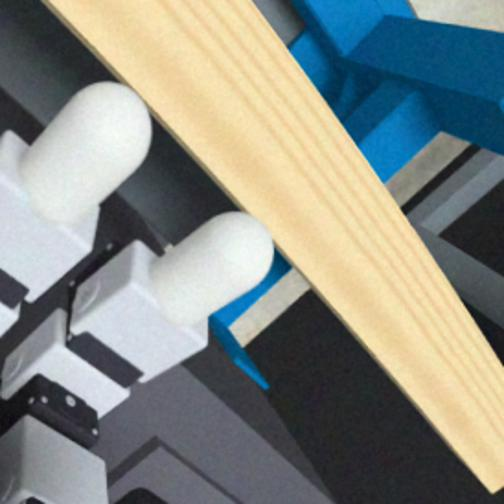

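Request:
move(arm3={"target": [1.638, 0.45, 0.88, 0.0872, 0.9962, 0, 0], "speed": 0.15, "joints": {"hand_index_pip": -0.66, "hand_middle_pip": -0.66, "hand_ring_pip": -0.66, "hand_index_dip": 0.69, "hand_middle_dip": 0.69, "hand_ring_dip": 0.69}}, cameras=["cam_infeed", "arm3_cam_wrist"])

Scene clock: 496.10 s.
Joint torques (N m): arm1=[-0.32 0.26 10.03 2.3 0.02 -0.04] | arm2=[1.67 -10.75 13.3 -0.01 0.38 0.07] | arm3=[1.08 -9.05 7.05 0.23 0.32 0.13]
Heat: arm1: hottest joint3_rad 36 °C; arm2: hottest joint3_rad 38 °C; arm3: hottest joint3_rad 37 °C.
move: arm3 done
Joint velocities: within noise
arm1, arm2: as last shown
arm3.joint_positions: joint1_rad=+1.459 joint2_rad=+1.290 joint3_rad=+0.841 joint4_rad=-1.101 joint5_rad=+0.188 joint6_rad=+1.403 hand_index_mcp=+0.755 hand_index_abd=+0.001 hand_index_pip=-0.660 hand_index_dip=+0.688 hand_middle_mcp=+0.756 hand_middle_abd=+0.001 hand_middle_pip=-0.660 hand_middle_dip=+0.688 hand_ring_mcp=+0.756 hand_ring_abd=+0.001 hand_ring_pip=-0.660 hand_ring_dip=+0.688 hand_thumb_cmc=+0.717 hand_thumb_axl=+0.677 hand_thumb_mcp=+0.223 hand_thumb_ipl=+0.168 hand_current_limit=+0.750 hand_speed=-0.600
arm3.joint_status: all done
arm3.hand_state: goal,goal,goal,goal,goal,goal,goal,goal,goal,goal,goal,goal,goal,goal,goal,overload
arm3.index_mcp_current_ma: 3
arm3.index_abd_current_ma: 1
arm3.index_pip_current_ma: 0
arm3.index_dip_current_ma: -4
arm3.middle_mcp_current_ma: 3
arm3.middle_abd_current_ma: 1
arm3.middle_pip_current_ma: 0
arm3.middle_dip_current_ma: -4
arm3.ring_mcp_current_ma: 3
arm3.ring_abd_current_ma: 1
arm3.ring_pip_current_ma: 0
arm3.ring_dip_current_ma: -4
arm3.thumb_cmc_current_ma: 5
arm3.thumb_axl_current_ma: -1
arm3.thumb_mcp_current_ma: -7
arm3.thumb_ipl_current_ma: 0
arm3.hand_goal_index_mcp: 0.754
arm3.hand_goal_index_abd: 0.000
arm3.hand_goal_index_pip: -0.660
arm3.hand_goal_index_dip: 0.690
arm3.hand_goal_middle_mcp: 0.754
arm3.hand_goal_middle_abd: 0.000
arm3.hand_goal_middle_pip: -0.660
arm3.hand_goal_middle_dip: 0.690
arm3.hand_goal_ring_mcp: 0.754
arm3.hand_goal_ring_abd: 0.000
arm3.hand_goal_ring_pip: -0.660
arm3.hand_goal_ring_dip: 0.690
arm3.hand_goal_thumb_cmc: 0.714
arm3.hand_goal_thumb_axl: 0.678
arm3.hand_goal_thumb_mcp: 0.226
arm3.hand_goal_thumb_ipl: 0.168
arm3.hand: x=+1.6344 y=+0.4486 z=+0.8808 quat_wxyz=(+0.087, +0.996, +0.006, -0.005) (m; scene frame)
arm3.hand_target: x=+1.6371 y=+0.4496 z=+0.8801 quat_wxyz=(+0.088, +0.996, +0.000, -0.001) (m; scene frame)
arm3.hand_status: done (0.004 m and 0.8 deg from the pose sent, 0.085 m and 1.6 deg at the start)
pictures: arm3_cam_wrist, cam_infeed
camera_calibration:
arm3_cam_wrist: T_world_to_cam=[[-0.762689, -0.640362, 0.0907913, 1.48831], [-0.446058, 0.622448, 0.64311, -0.163428], [-0.468336, 0.449995, -0.760372, 1.35333], [0, 0, 0, 1]] pos_world=[1.69603, 0.445792, 0.999011]

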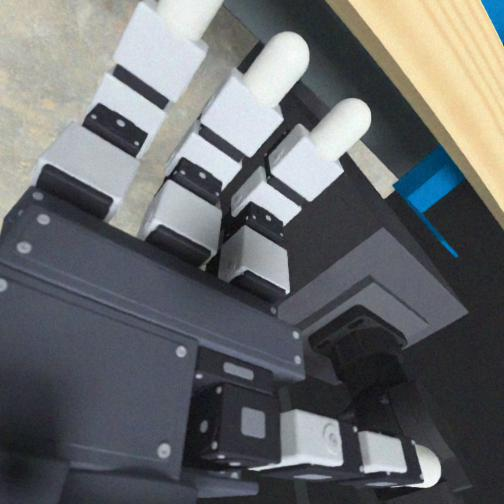

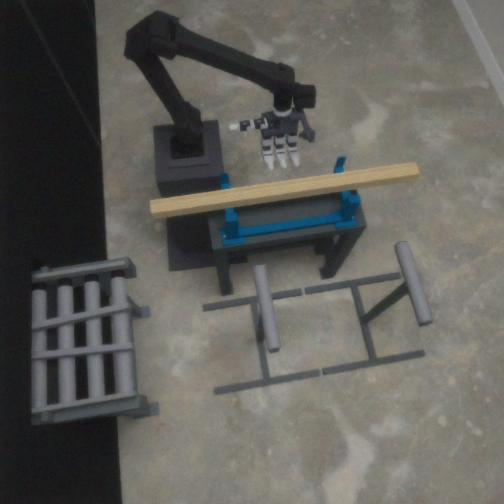

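Request:
move(arm3={"target": [1.638, 0.45, 0.765, 0.0872, 0.9962, 0, 0], "speed": 0.1}, cameras=["cam_infeed", "arm3_cam_wrist", "cam_line"])

Scene clock: 510.43 s.
Joint torques (N m): arm1=[-0.5 -0.03 10.04 2.29 0.02 -0.04] | arm2=[1.73 -10.99 13.3 0.12 0.38 0.05] | arm3=[0.85 -9.82 5.27 0.29 0.25 0.11]
Heat: arm1: hottest joint3_rad 36 °C; arm2: hottest joint3_rad 38 °C; arm3: hottest joint3_rad 36 °C.
move: arm3 done
Joint velocities: within noise
arm1.joint_positions: joint1_rad=+0.679 joint2_rad=+0.616 joint3_rad=+1.460 joint4_rad=-1.289 joint5_rad=-0.058 joint6_rad=+1.211 hand_index_mcp=+0.754 hand_index_abd=+0.001 hand_index_pip=+0.577 hand_index_dip=+0.696 hand_middle_mcp=+0.754 hand_middle_abd=+0.001 hand_middle_pip=+0.577 hand_middle_dip=+0.696 hand_ring_mcp=+0.754 hand_ring_abd=+0.001 hand_ring_pip=+0.577 hand_ring_dip=+0.696 hand_thumb_cmc=+0.714 hand_thumb_axl=+0.677 hand_thumb_mcp=+0.226 hand_thumb_ipl=+0.168 hand_current_limit=+0.400 hand_speed=-0.600
arm1.joint_status: not commanded
arm1.hand_state: goal,goal,goal,goal,goal,goal,goal,goal,goal,goal,goal,goal,goal,goal,goal,goal
arm1.index_mcp_current_ma: 0
arm1.index_abd_current_ma: 0
arm1.index_pip_current_ma: 0
arm1.index_dip_current_ma: 0
arm1.middle_mcp_current_ma: 0
arm1.middle_abd_current_ma: 0
arm1.middle_pip_current_ma: 0
arm1.middle_dip_current_ma: 0
arm1.ring_mcp_current_ma: 0
arm1.ring_abd_current_ma: 0
arm1.ring_pip_current_ma: 0
arm1.ring_dip_current_ma: 0
arm1.thumb_cmc_current_ma: 0
arm1.thumb_axl_current_ma: 0
arm1.thumb_mcp_current_ma: 0
arm1.thumb_ipl_current_ma: 0
arm1.hand_goal_index_mcp: 0.754
arm1.hand_goal_index_abd: 0.000
arm1.hand_goal_index_pip: 0.576
arm1.hand_goal_index_dip: 0.696
arm1.hand_goal_middle_mcp: 0.754
arm1.hand_goal_middle_abd: 0.000
arm1.hand_goal_middle_pip: 0.576
arm1.hand_goal_middle_dip: 0.696
arm1.hand_goal_ring_mcp: 0.754
arm1.hand_goal_ring_abd: 0.000
arm1.hand_goal_ring_pip: 0.576
arm1.hand_goal_ring_dip: 0.696
arm1.hand_goal_thumb_cmc: 0.714
arm1.hand_goal_thumb_axl: 0.678
arm1.hand_goal_thumb_mcp: 0.226
arm1.hand_goal_thumb_ipl: 0.168
arm1.hand: x=-0.0515 y=+0.3715 z=+1.4064 quat_wxyz=(+0.284, +0.824, -0.192, +0.452) (m; scene frame)
arm1.hand_target: x=-0.0540 y=+0.3745 z=+1.4194 quat_wxyz=(+0.291, +0.816, -0.189, +0.462) (m; scene frame)
arm1.hand_status: not commanded
arm2: as last shown
arm3.joint_positions: joint1_rad=+1.459 joint2_rad=+1.505 joint3_rad=+0.689 joint4_rad=-0.727 joint5_rad=+0.188 joint6_rad=+1.403 hand_index_mcp=+0.755 hand_index_abd=+0.001 hand_index_pip=-0.660 hand_index_dip=+0.688 hand_middle_mcp=+0.756 hand_middle_abd=+0.001 hand_middle_pip=-0.660 hand_middle_dip=+0.688 hand_ring_mcp=+0.756 hand_ring_abd=+0.001 hand_ring_pip=-0.660 hand_ring_dip=+0.688 hand_thumb_cmc=+0.717 hand_thumb_axl=+0.677 hand_thumb_mcp=+0.223 hand_thumb_ipl=+0.168 hand_current_limit=+0.750 hand_speed=-0.600
arm3.joint_status: not commanded
arm3.hand_state: goal,goal,goal,goal,goal,goal,goal,goal,goal,goal,goal,goal,goal,goal,goal,overload
arm3.index_mcp_current_ma: 3
arm3.index_abd_current_ma: 1
arm3.index_pip_current_ma: 0
arm3.index_dip_current_ma: -4
arm3.middle_mcp_current_ma: 3
arm3.middle_abd_current_ma: 1
arm3.middle_pip_current_ma: 0
arm3.middle_dip_current_ma: -4
arm3.ring_mcp_current_ma: 3
arm3.ring_abd_current_ma: 1
arm3.ring_pip_current_ma: 0
arm3.ring_dip_current_ma: -4
arm3.thumb_cmc_current_ma: 5
arm3.thumb_axl_current_ma: -1
arm3.thumb_mcp_current_ma: -7
arm3.thumb_ipl_current_ma: 0
arm3.hand_goal_index_mcp: 0.754
arm3.hand_goal_index_abd: 0.000
arm3.hand_goal_index_pip: -0.660
arm3.hand_goal_index_dip: 0.690
arm3.hand_goal_middle_mcp: 0.754
arm3.hand_goal_middle_abd: 0.000
arm3.hand_goal_middle_pip: -0.660
arm3.hand_goal_middle_dip: 0.690
arm3.hand_goal_ring_mcp: 0.754
arm3.hand_goal_ring_abd: 0.000
arm3.hand_goal_ring_pip: -0.660
arm3.hand_goal_ring_dip: 0.690
arm3.hand_goal_thumb_cmc: 0.714
arm3.hand_goal_thumb_axl: 0.678
arm3.hand_goal_thumb_mcp: 0.226
arm3.hand_goal_thumb_ipl: 0.168
arm3.hand: x=+1.6364 y=+0.4500 z=+0.7682 quat_wxyz=(+0.087, +0.996, +0.005, -0.001) (m; scene frame)
arm3.hand_target: x=+1.6375 y=+0.4501 z=+0.7655 quat_wxyz=(+0.087, +0.996, +0.000, +0.001) (m; scene frame)
arm3.hand_status: done (0.004 m and 0.6 deg from the pose sent, 0.116 m and 0.8 deg at the start)
pictures: arm3_cam_wrist, cam_infeed, cam_line
camera_calibration:
arm3_cam_wrist: T_world_to_cam=[[-0.763454, -0.640139, 0.0857914, 1.50587], [-0.450805, 0.623283, 0.638978, -0.0804048], [-0.462507, 0.449155, -0.764426, 1.2619], [0, 0, 0, 1]] pos_world=[1.69705, 0.447289, 0.886818]

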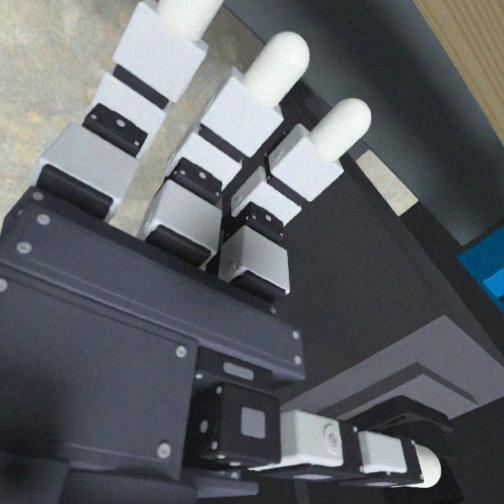

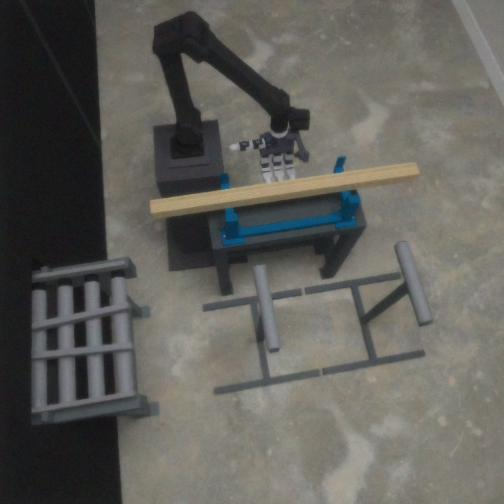

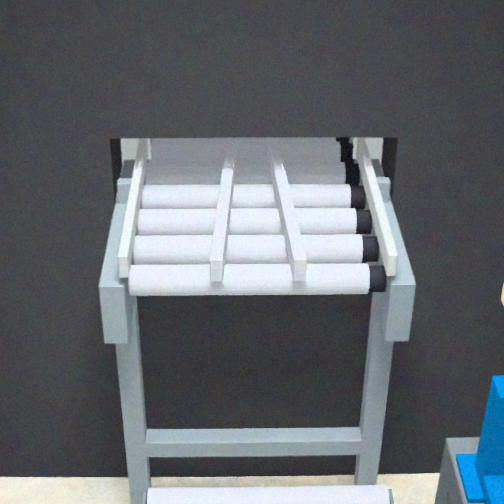

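Request:
move(arm3={"target": [1.638, 0.35, 0.762, 0.0872, 0.9962, 0, 0], "speed": 0.08}, cameras=["cam_infeed", "arm3_cam_wrist"])

Request:
zoom_image(camera="cam_infeed", region=[140, 60, 440, 260])

Scene clock: 523.23 s.
Joint torques (N m): arm1=[-0.32 0.15 10.03 2.33 0.02 -0.03] | arm2=[1.96 -10.93 13.38 0.1 0.38 0.06] | arm3=[0.56 -10.17 7.61 0.38 0.14 -0.15]
Heat: arm1: hottest joint3_rad 36 °C; arm2: hottest joint3_rad 38 °C; arm3: hottest joint3_rad 35 °C.
move: arm3 off_target
Joint velocities: within noise
arm1, arm2: as last shown
arm3.joint_positions: joint1_rad=+1.184 joint2_rad=+1.559 joint3_rad=+0.727 joint4_rad=-0.684 joint5_rad=+0.171 joint6_rad=+1.148 hand_index_mcp=+0.755 hand_index_abd=+0.001 hand_index_pip=-0.660 hand_index_dip=+0.688 hand_middle_mcp=+0.756 hand_middle_abd=+0.001 hand_middle_pip=-0.660 hand_middle_dip=+0.688 hand_ring_mcp=+0.756 hand_ring_abd=+0.001 hand_ring_pip=-0.660 hand_ring_dip=+0.688 hand_thumb_cmc=+0.717 hand_thumb_axl=+0.677 hand_thumb_mcp=+0.223 hand_thumb_ipl=+0.168 hand_current_limit=+0.750 hand_speed=-0.600
arm3.joint_status: not commanded
arm3.hand_state: goal,goal,goal,goal,goal,goal,goal,goal,goal,goal,goal,goal,goal,goal,goal,overload
arm3.index_mcp_current_ma: 3
arm3.index_abd_current_ma: 1
arm3.index_pip_current_ma: 0
arm3.index_dip_current_ma: -4
arm3.middle_mcp_current_ma: 3
arm3.middle_abd_current_ma: 1
arm3.middle_pip_current_ma: 0
arm3.middle_dip_current_ma: -4
arm3.ring_mcp_current_ma: 3
arm3.ring_abd_current_ma: 1
arm3.ring_pip_current_ma: 0
arm3.ring_dip_current_ma: -4
arm3.thumb_cmc_current_ma: 5
arm3.thumb_axl_current_ma: -1
arm3.thumb_mcp_current_ma: -7
arm3.thumb_ipl_current_ma: 0
arm3.hand_goal_index_mcp: 0.754
arm3.hand_goal_index_abd: 0.000
arm3.hand_goal_index_pip: -0.660
arm3.hand_goal_index_dip: 0.690
arm3.hand_goal_middle_mcp: 0.754
arm3.hand_goal_middle_abd: 0.000
arm3.hand_goal_middle_pip: -0.660
arm3.hand_goal_middle_dip: 0.690
arm3.hand_goal_ring_mcp: 0.754
arm3.hand_goal_ring_abd: 0.000
arm3.hand_goal_ring_pip: -0.660
arm3.hand_goal_ring_dip: 0.690
arm3.hand_goal_thumb_cmc: 0.714
arm3.hand_goal_thumb_axl: 0.678
arm3.hand_goal_thumb_mcp: 0.226
arm3.hand_goal_thumb_ipl: 0.168
arm3.hand: x=+1.6218 y=+0.3588 z=+0.7591 quat_wxyz=(+0.082, +0.997, -0.006, -0.010) (m; scene frame)
arm3.hand_target: x=+1.6371 y=+0.3511 z=+0.7619 quat_wxyz=(+0.085, +0.996, -0.001, +0.001) (m; scene frame)
arm3.hand_status: off_target (0.019 m and 1.4 deg from the pose sent, 0.100 m and 0.6 deg at the start)
pictures: arm3_cam_wrist, cam_infeed
camera_calibration:
arm3_cam_wrist: T_world_to_cam=[[-0.776791, -0.623179, 0.0907992, 1.44897], [-0.426109, 0.626267, 0.652856, -0.0760438], [-0.463711, 0.468442, -0.75202, 1.27486], [0, 0, 0, 1]] pos_world=[1.68432, 0.353394, 0.876804]

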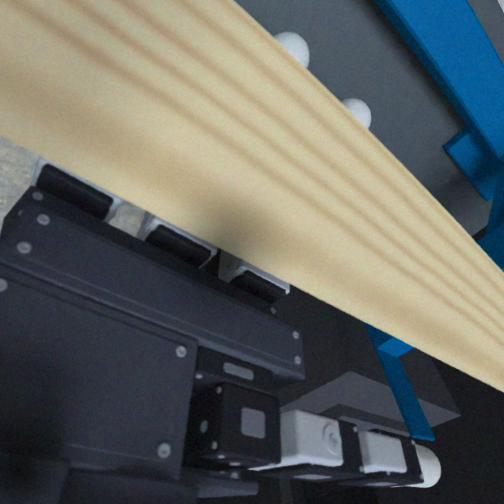

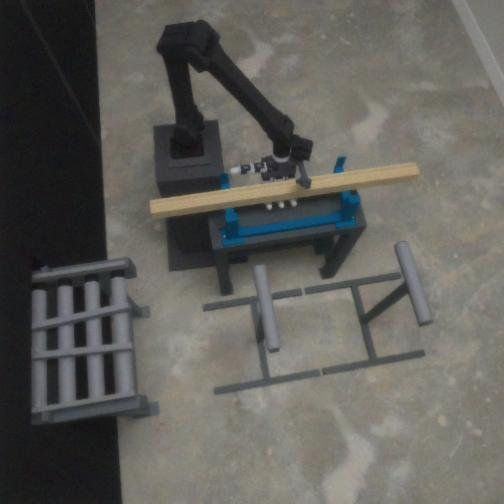

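Scaled by 1.680.

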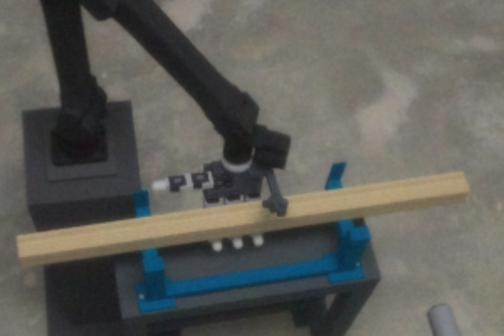

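Request:
move(arm3={"target": [1.652, 0.343, 0.765, 0.0872, 0.9962, 0, 0], "speed": 0.06})

Request:
move(arm3={"joints": {"hand_index_pip": -0.8, "hand_middle_pip": -0.8, "hand_ring_pip": -0.8, "hand_index_dip": 0.5, "hand_middle_dip": 0.5, "hand_ring_dip": 0.5}}, cameras=["cam_infeed", "arm3_cam_wrist"])

Scene clock: 530.53 s.
Joint torques (N m): arm1=[-0.44 0.03 9.96 2.33 0.02 -0.04] | arm2=[1.96 -11.22 13.39 0.1 0.35 0.07] | arm3=[0.38 -10.93 7.69 -0.42 0.3 -0.15]
Heat: arm1: hottest joint3_rad 36 °C; arm2: hottest joint3_rad 38 °C; arm3: hottest joint3_rad 35 °C.
move: arm3 off_target
Joint velocities: within noise
arm1, arm2: as last shown
arm3.joint_positions: joint1_rad=+1.184 joint2_rad=+1.588 joint3_rad=+0.775 joint4_rad=-0.684 joint5_rad=+0.171 joint6_rad=+1.145 hand_index_mcp=+0.755 hand_index_abd=+0.001 hand_index_pip=-0.660 hand_index_dip=+0.688 hand_middle_mcp=+0.756 hand_middle_abd=+0.001 hand_middle_pip=-0.660 hand_middle_dip=+0.688 hand_ring_mcp=+0.756 hand_ring_abd=+0.001 hand_ring_pip=-0.660 hand_ring_dip=+0.688 hand_thumb_cmc=+0.717 hand_thumb_axl=+0.677 hand_thumb_mcp=+0.223 hand_thumb_ipl=+0.168 hand_current_limit=+0.750 hand_speed=-0.600
arm3.joint_status: not commanded
arm3.hand_state: goal,goal,goal,goal,goal,goal,goal,goal,goal,goal,goal,goal,goal,goal,goal,overload
arm3.index_mcp_current_ma: 3
arm3.index_abd_current_ma: 1
arm3.index_pip_current_ma: 0
arm3.index_dip_current_ma: -4
arm3.middle_mcp_current_ma: 3
arm3.middle_abd_current_ma: 1
arm3.middle_pip_current_ma: 0
arm3.middle_dip_current_ma: -4
arm3.ring_mcp_current_ma: 3
arm3.ring_abd_current_ma: 1
arm3.ring_pip_current_ma: 0
arm3.ring_dip_current_ma: -4
arm3.thumb_cmc_current_ma: 5
arm3.thumb_axl_current_ma: -1
arm3.thumb_mcp_current_ma: -7
arm3.thumb_ipl_current_ma: 0
arm3.hand_goal_index_mcp: 0.754
arm3.hand_goal_index_abd: 0.000
arm3.hand_goal_index_pip: -0.660
arm3.hand_goal_index_dip: 0.690
arm3.hand_goal_middle_mcp: 0.754
arm3.hand_goal_middle_abd: 0.000
arm3.hand_goal_middle_pip: -0.660
arm3.hand_goal_middle_dip: 0.690
arm3.hand_goal_ring_mcp: 0.754
arm3.hand_goal_ring_abd: 0.000
arm3.hand_goal_ring_pip: -0.660
arm3.hand_goal_ring_dip: 0.690
arm3.hand_goal_thumb_cmc: 0.714
arm3.hand_goal_thumb_axl: 0.678
arm3.hand_goal_thumb_mcp: 0.226
arm3.hand_goal_thumb_ipl: 0.168
arm3.hand: x=+1.6406 y=+0.3502 z=+0.7623 quat_wxyz=(+0.086, +0.996, -0.005, -0.002) (m; scene frame)
arm3.hand_target: x=+1.6512 y=+0.3433 z=+0.7647 quat_wxyz=(+0.087, +0.996, +0.000, +0.000) (m; scene frame)
arm3.hand_status: off_target (0.014 m and 0.6 deg from the pose sent, 0.035 m and 1.4 deg at the start)
pictures: none

Scene clock: 531.13 s.
Joint torques (N m): arm1=[-0.38 0.15 9.99 2.33 0.02 -0.03] | arm2=[1.67 -10.87 13.39 0.1 0.38 0.04] | arm3=[0.44 -11.05 7.73 -0.39 0.29 -0.14]
Heat: arm1: hottest joint3_rad 36 °C; arm2: hottest joint3_rad 38 °C; arm3: hottest joint3_rad 35 °C.
move: arm3 done
Joint velocities: within noise
arm1, arm2: as last shown
arm3.joint_positions: joint1_rad=+1.184 joint2_rad=+1.588 joint3_rad=+0.775 joint4_rad=-0.684 joint5_rad=+0.171 joint6_rad=+1.145 hand_index_mcp=+0.755 hand_index_abd=+0.001 hand_index_pip=-0.793 hand_index_dip=+0.503 hand_middle_mcp=+0.756 hand_middle_abd=+0.001 hand_middle_pip=-0.792 hand_middle_dip=+0.503 hand_ring_mcp=+0.756 hand_ring_abd=+0.001 hand_ring_pip=-0.792 hand_ring_dip=+0.503 hand_thumb_cmc=+0.717 hand_thumb_axl=+0.677 hand_thumb_mcp=+0.223 hand_thumb_ipl=+0.168 hand_current_limit=+0.750 hand_speed=-0.600
arm3.joint_status: all done
arm3.hand_state: goal,goal,goal,goal,goal,goal,goal,goal,goal,goal,goal,goal,goal,goal,goal,overload
arm3.index_mcp_current_ma: 3
arm3.index_abd_current_ma: 1
arm3.index_pip_current_ma: 17
arm3.index_dip_current_ma: 6
arm3.middle_mcp_current_ma: 3
arm3.middle_abd_current_ma: 1
arm3.middle_pip_current_ma: 18
arm3.middle_dip_current_ma: 7
arm3.ring_mcp_current_ma: 3
arm3.ring_abd_current_ma: 1
arm3.ring_pip_current_ma: 18
arm3.ring_dip_current_ma: 6
arm3.thumb_cmc_current_ma: 5
arm3.thumb_axl_current_ma: -1
arm3.thumb_mcp_current_ma: -7
arm3.thumb_ipl_current_ma: 0
arm3.hand_goal_index_mcp: 0.754
arm3.hand_goal_index_abd: 0.000
arm3.hand_goal_index_pip: -0.800
arm3.hand_goal_index_dip: 0.500
arm3.hand_goal_middle_mcp: 0.754
arm3.hand_goal_middle_abd: 0.000
arm3.hand_goal_middle_pip: -0.800
arm3.hand_goal_middle_dip: 0.500
arm3.hand_goal_ring_mcp: 0.754
arm3.hand_goal_ring_abd: 0.000
arm3.hand_goal_ring_pip: -0.800
arm3.hand_goal_ring_dip: 0.500
arm3.hand_goal_thumb_cmc: 0.714
arm3.hand_goal_thumb_axl: 0.678
arm3.hand_goal_thumb_mcp: 0.226
arm3.hand_goal_thumb_ipl: 0.168
arm3.hand: x=+1.6406 y=+0.3502 z=+0.7623 quat_wxyz=(+0.086, +0.996, -0.005, -0.002) (m; scene frame)
arm3.hand_target: x=+1.6512 y=+0.3433 z=+0.7647 quat_wxyz=(+0.087, +0.996, +0.000, +0.000) (m; scene frame)
arm3.hand_status: not commanded
pictures: arm3_cam_wrist, cam_infeed
camera_calibration:
arm3_cam_wrist: T_world_to_cam=[[-0.77647, -0.624671, 0.0829486, 1.46395], [-0.438323, 0.629969, 0.641102, -0.0370799], [-0.452733, 0.461438, -0.76296, 1.28287], [0, 0, 0, 1]] pos_world=[1.70125, 0.345878, 0.881119]

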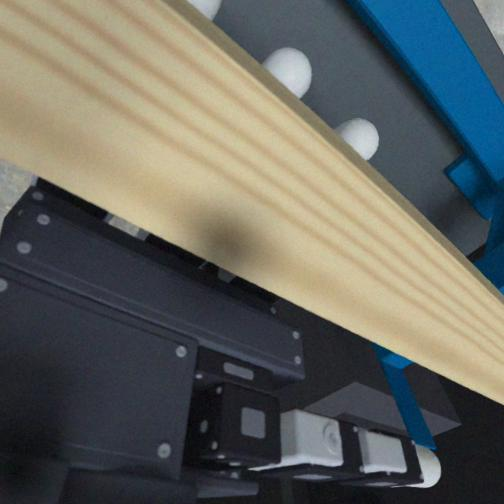

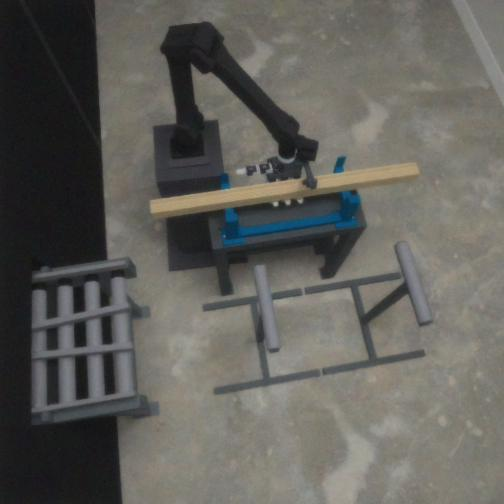

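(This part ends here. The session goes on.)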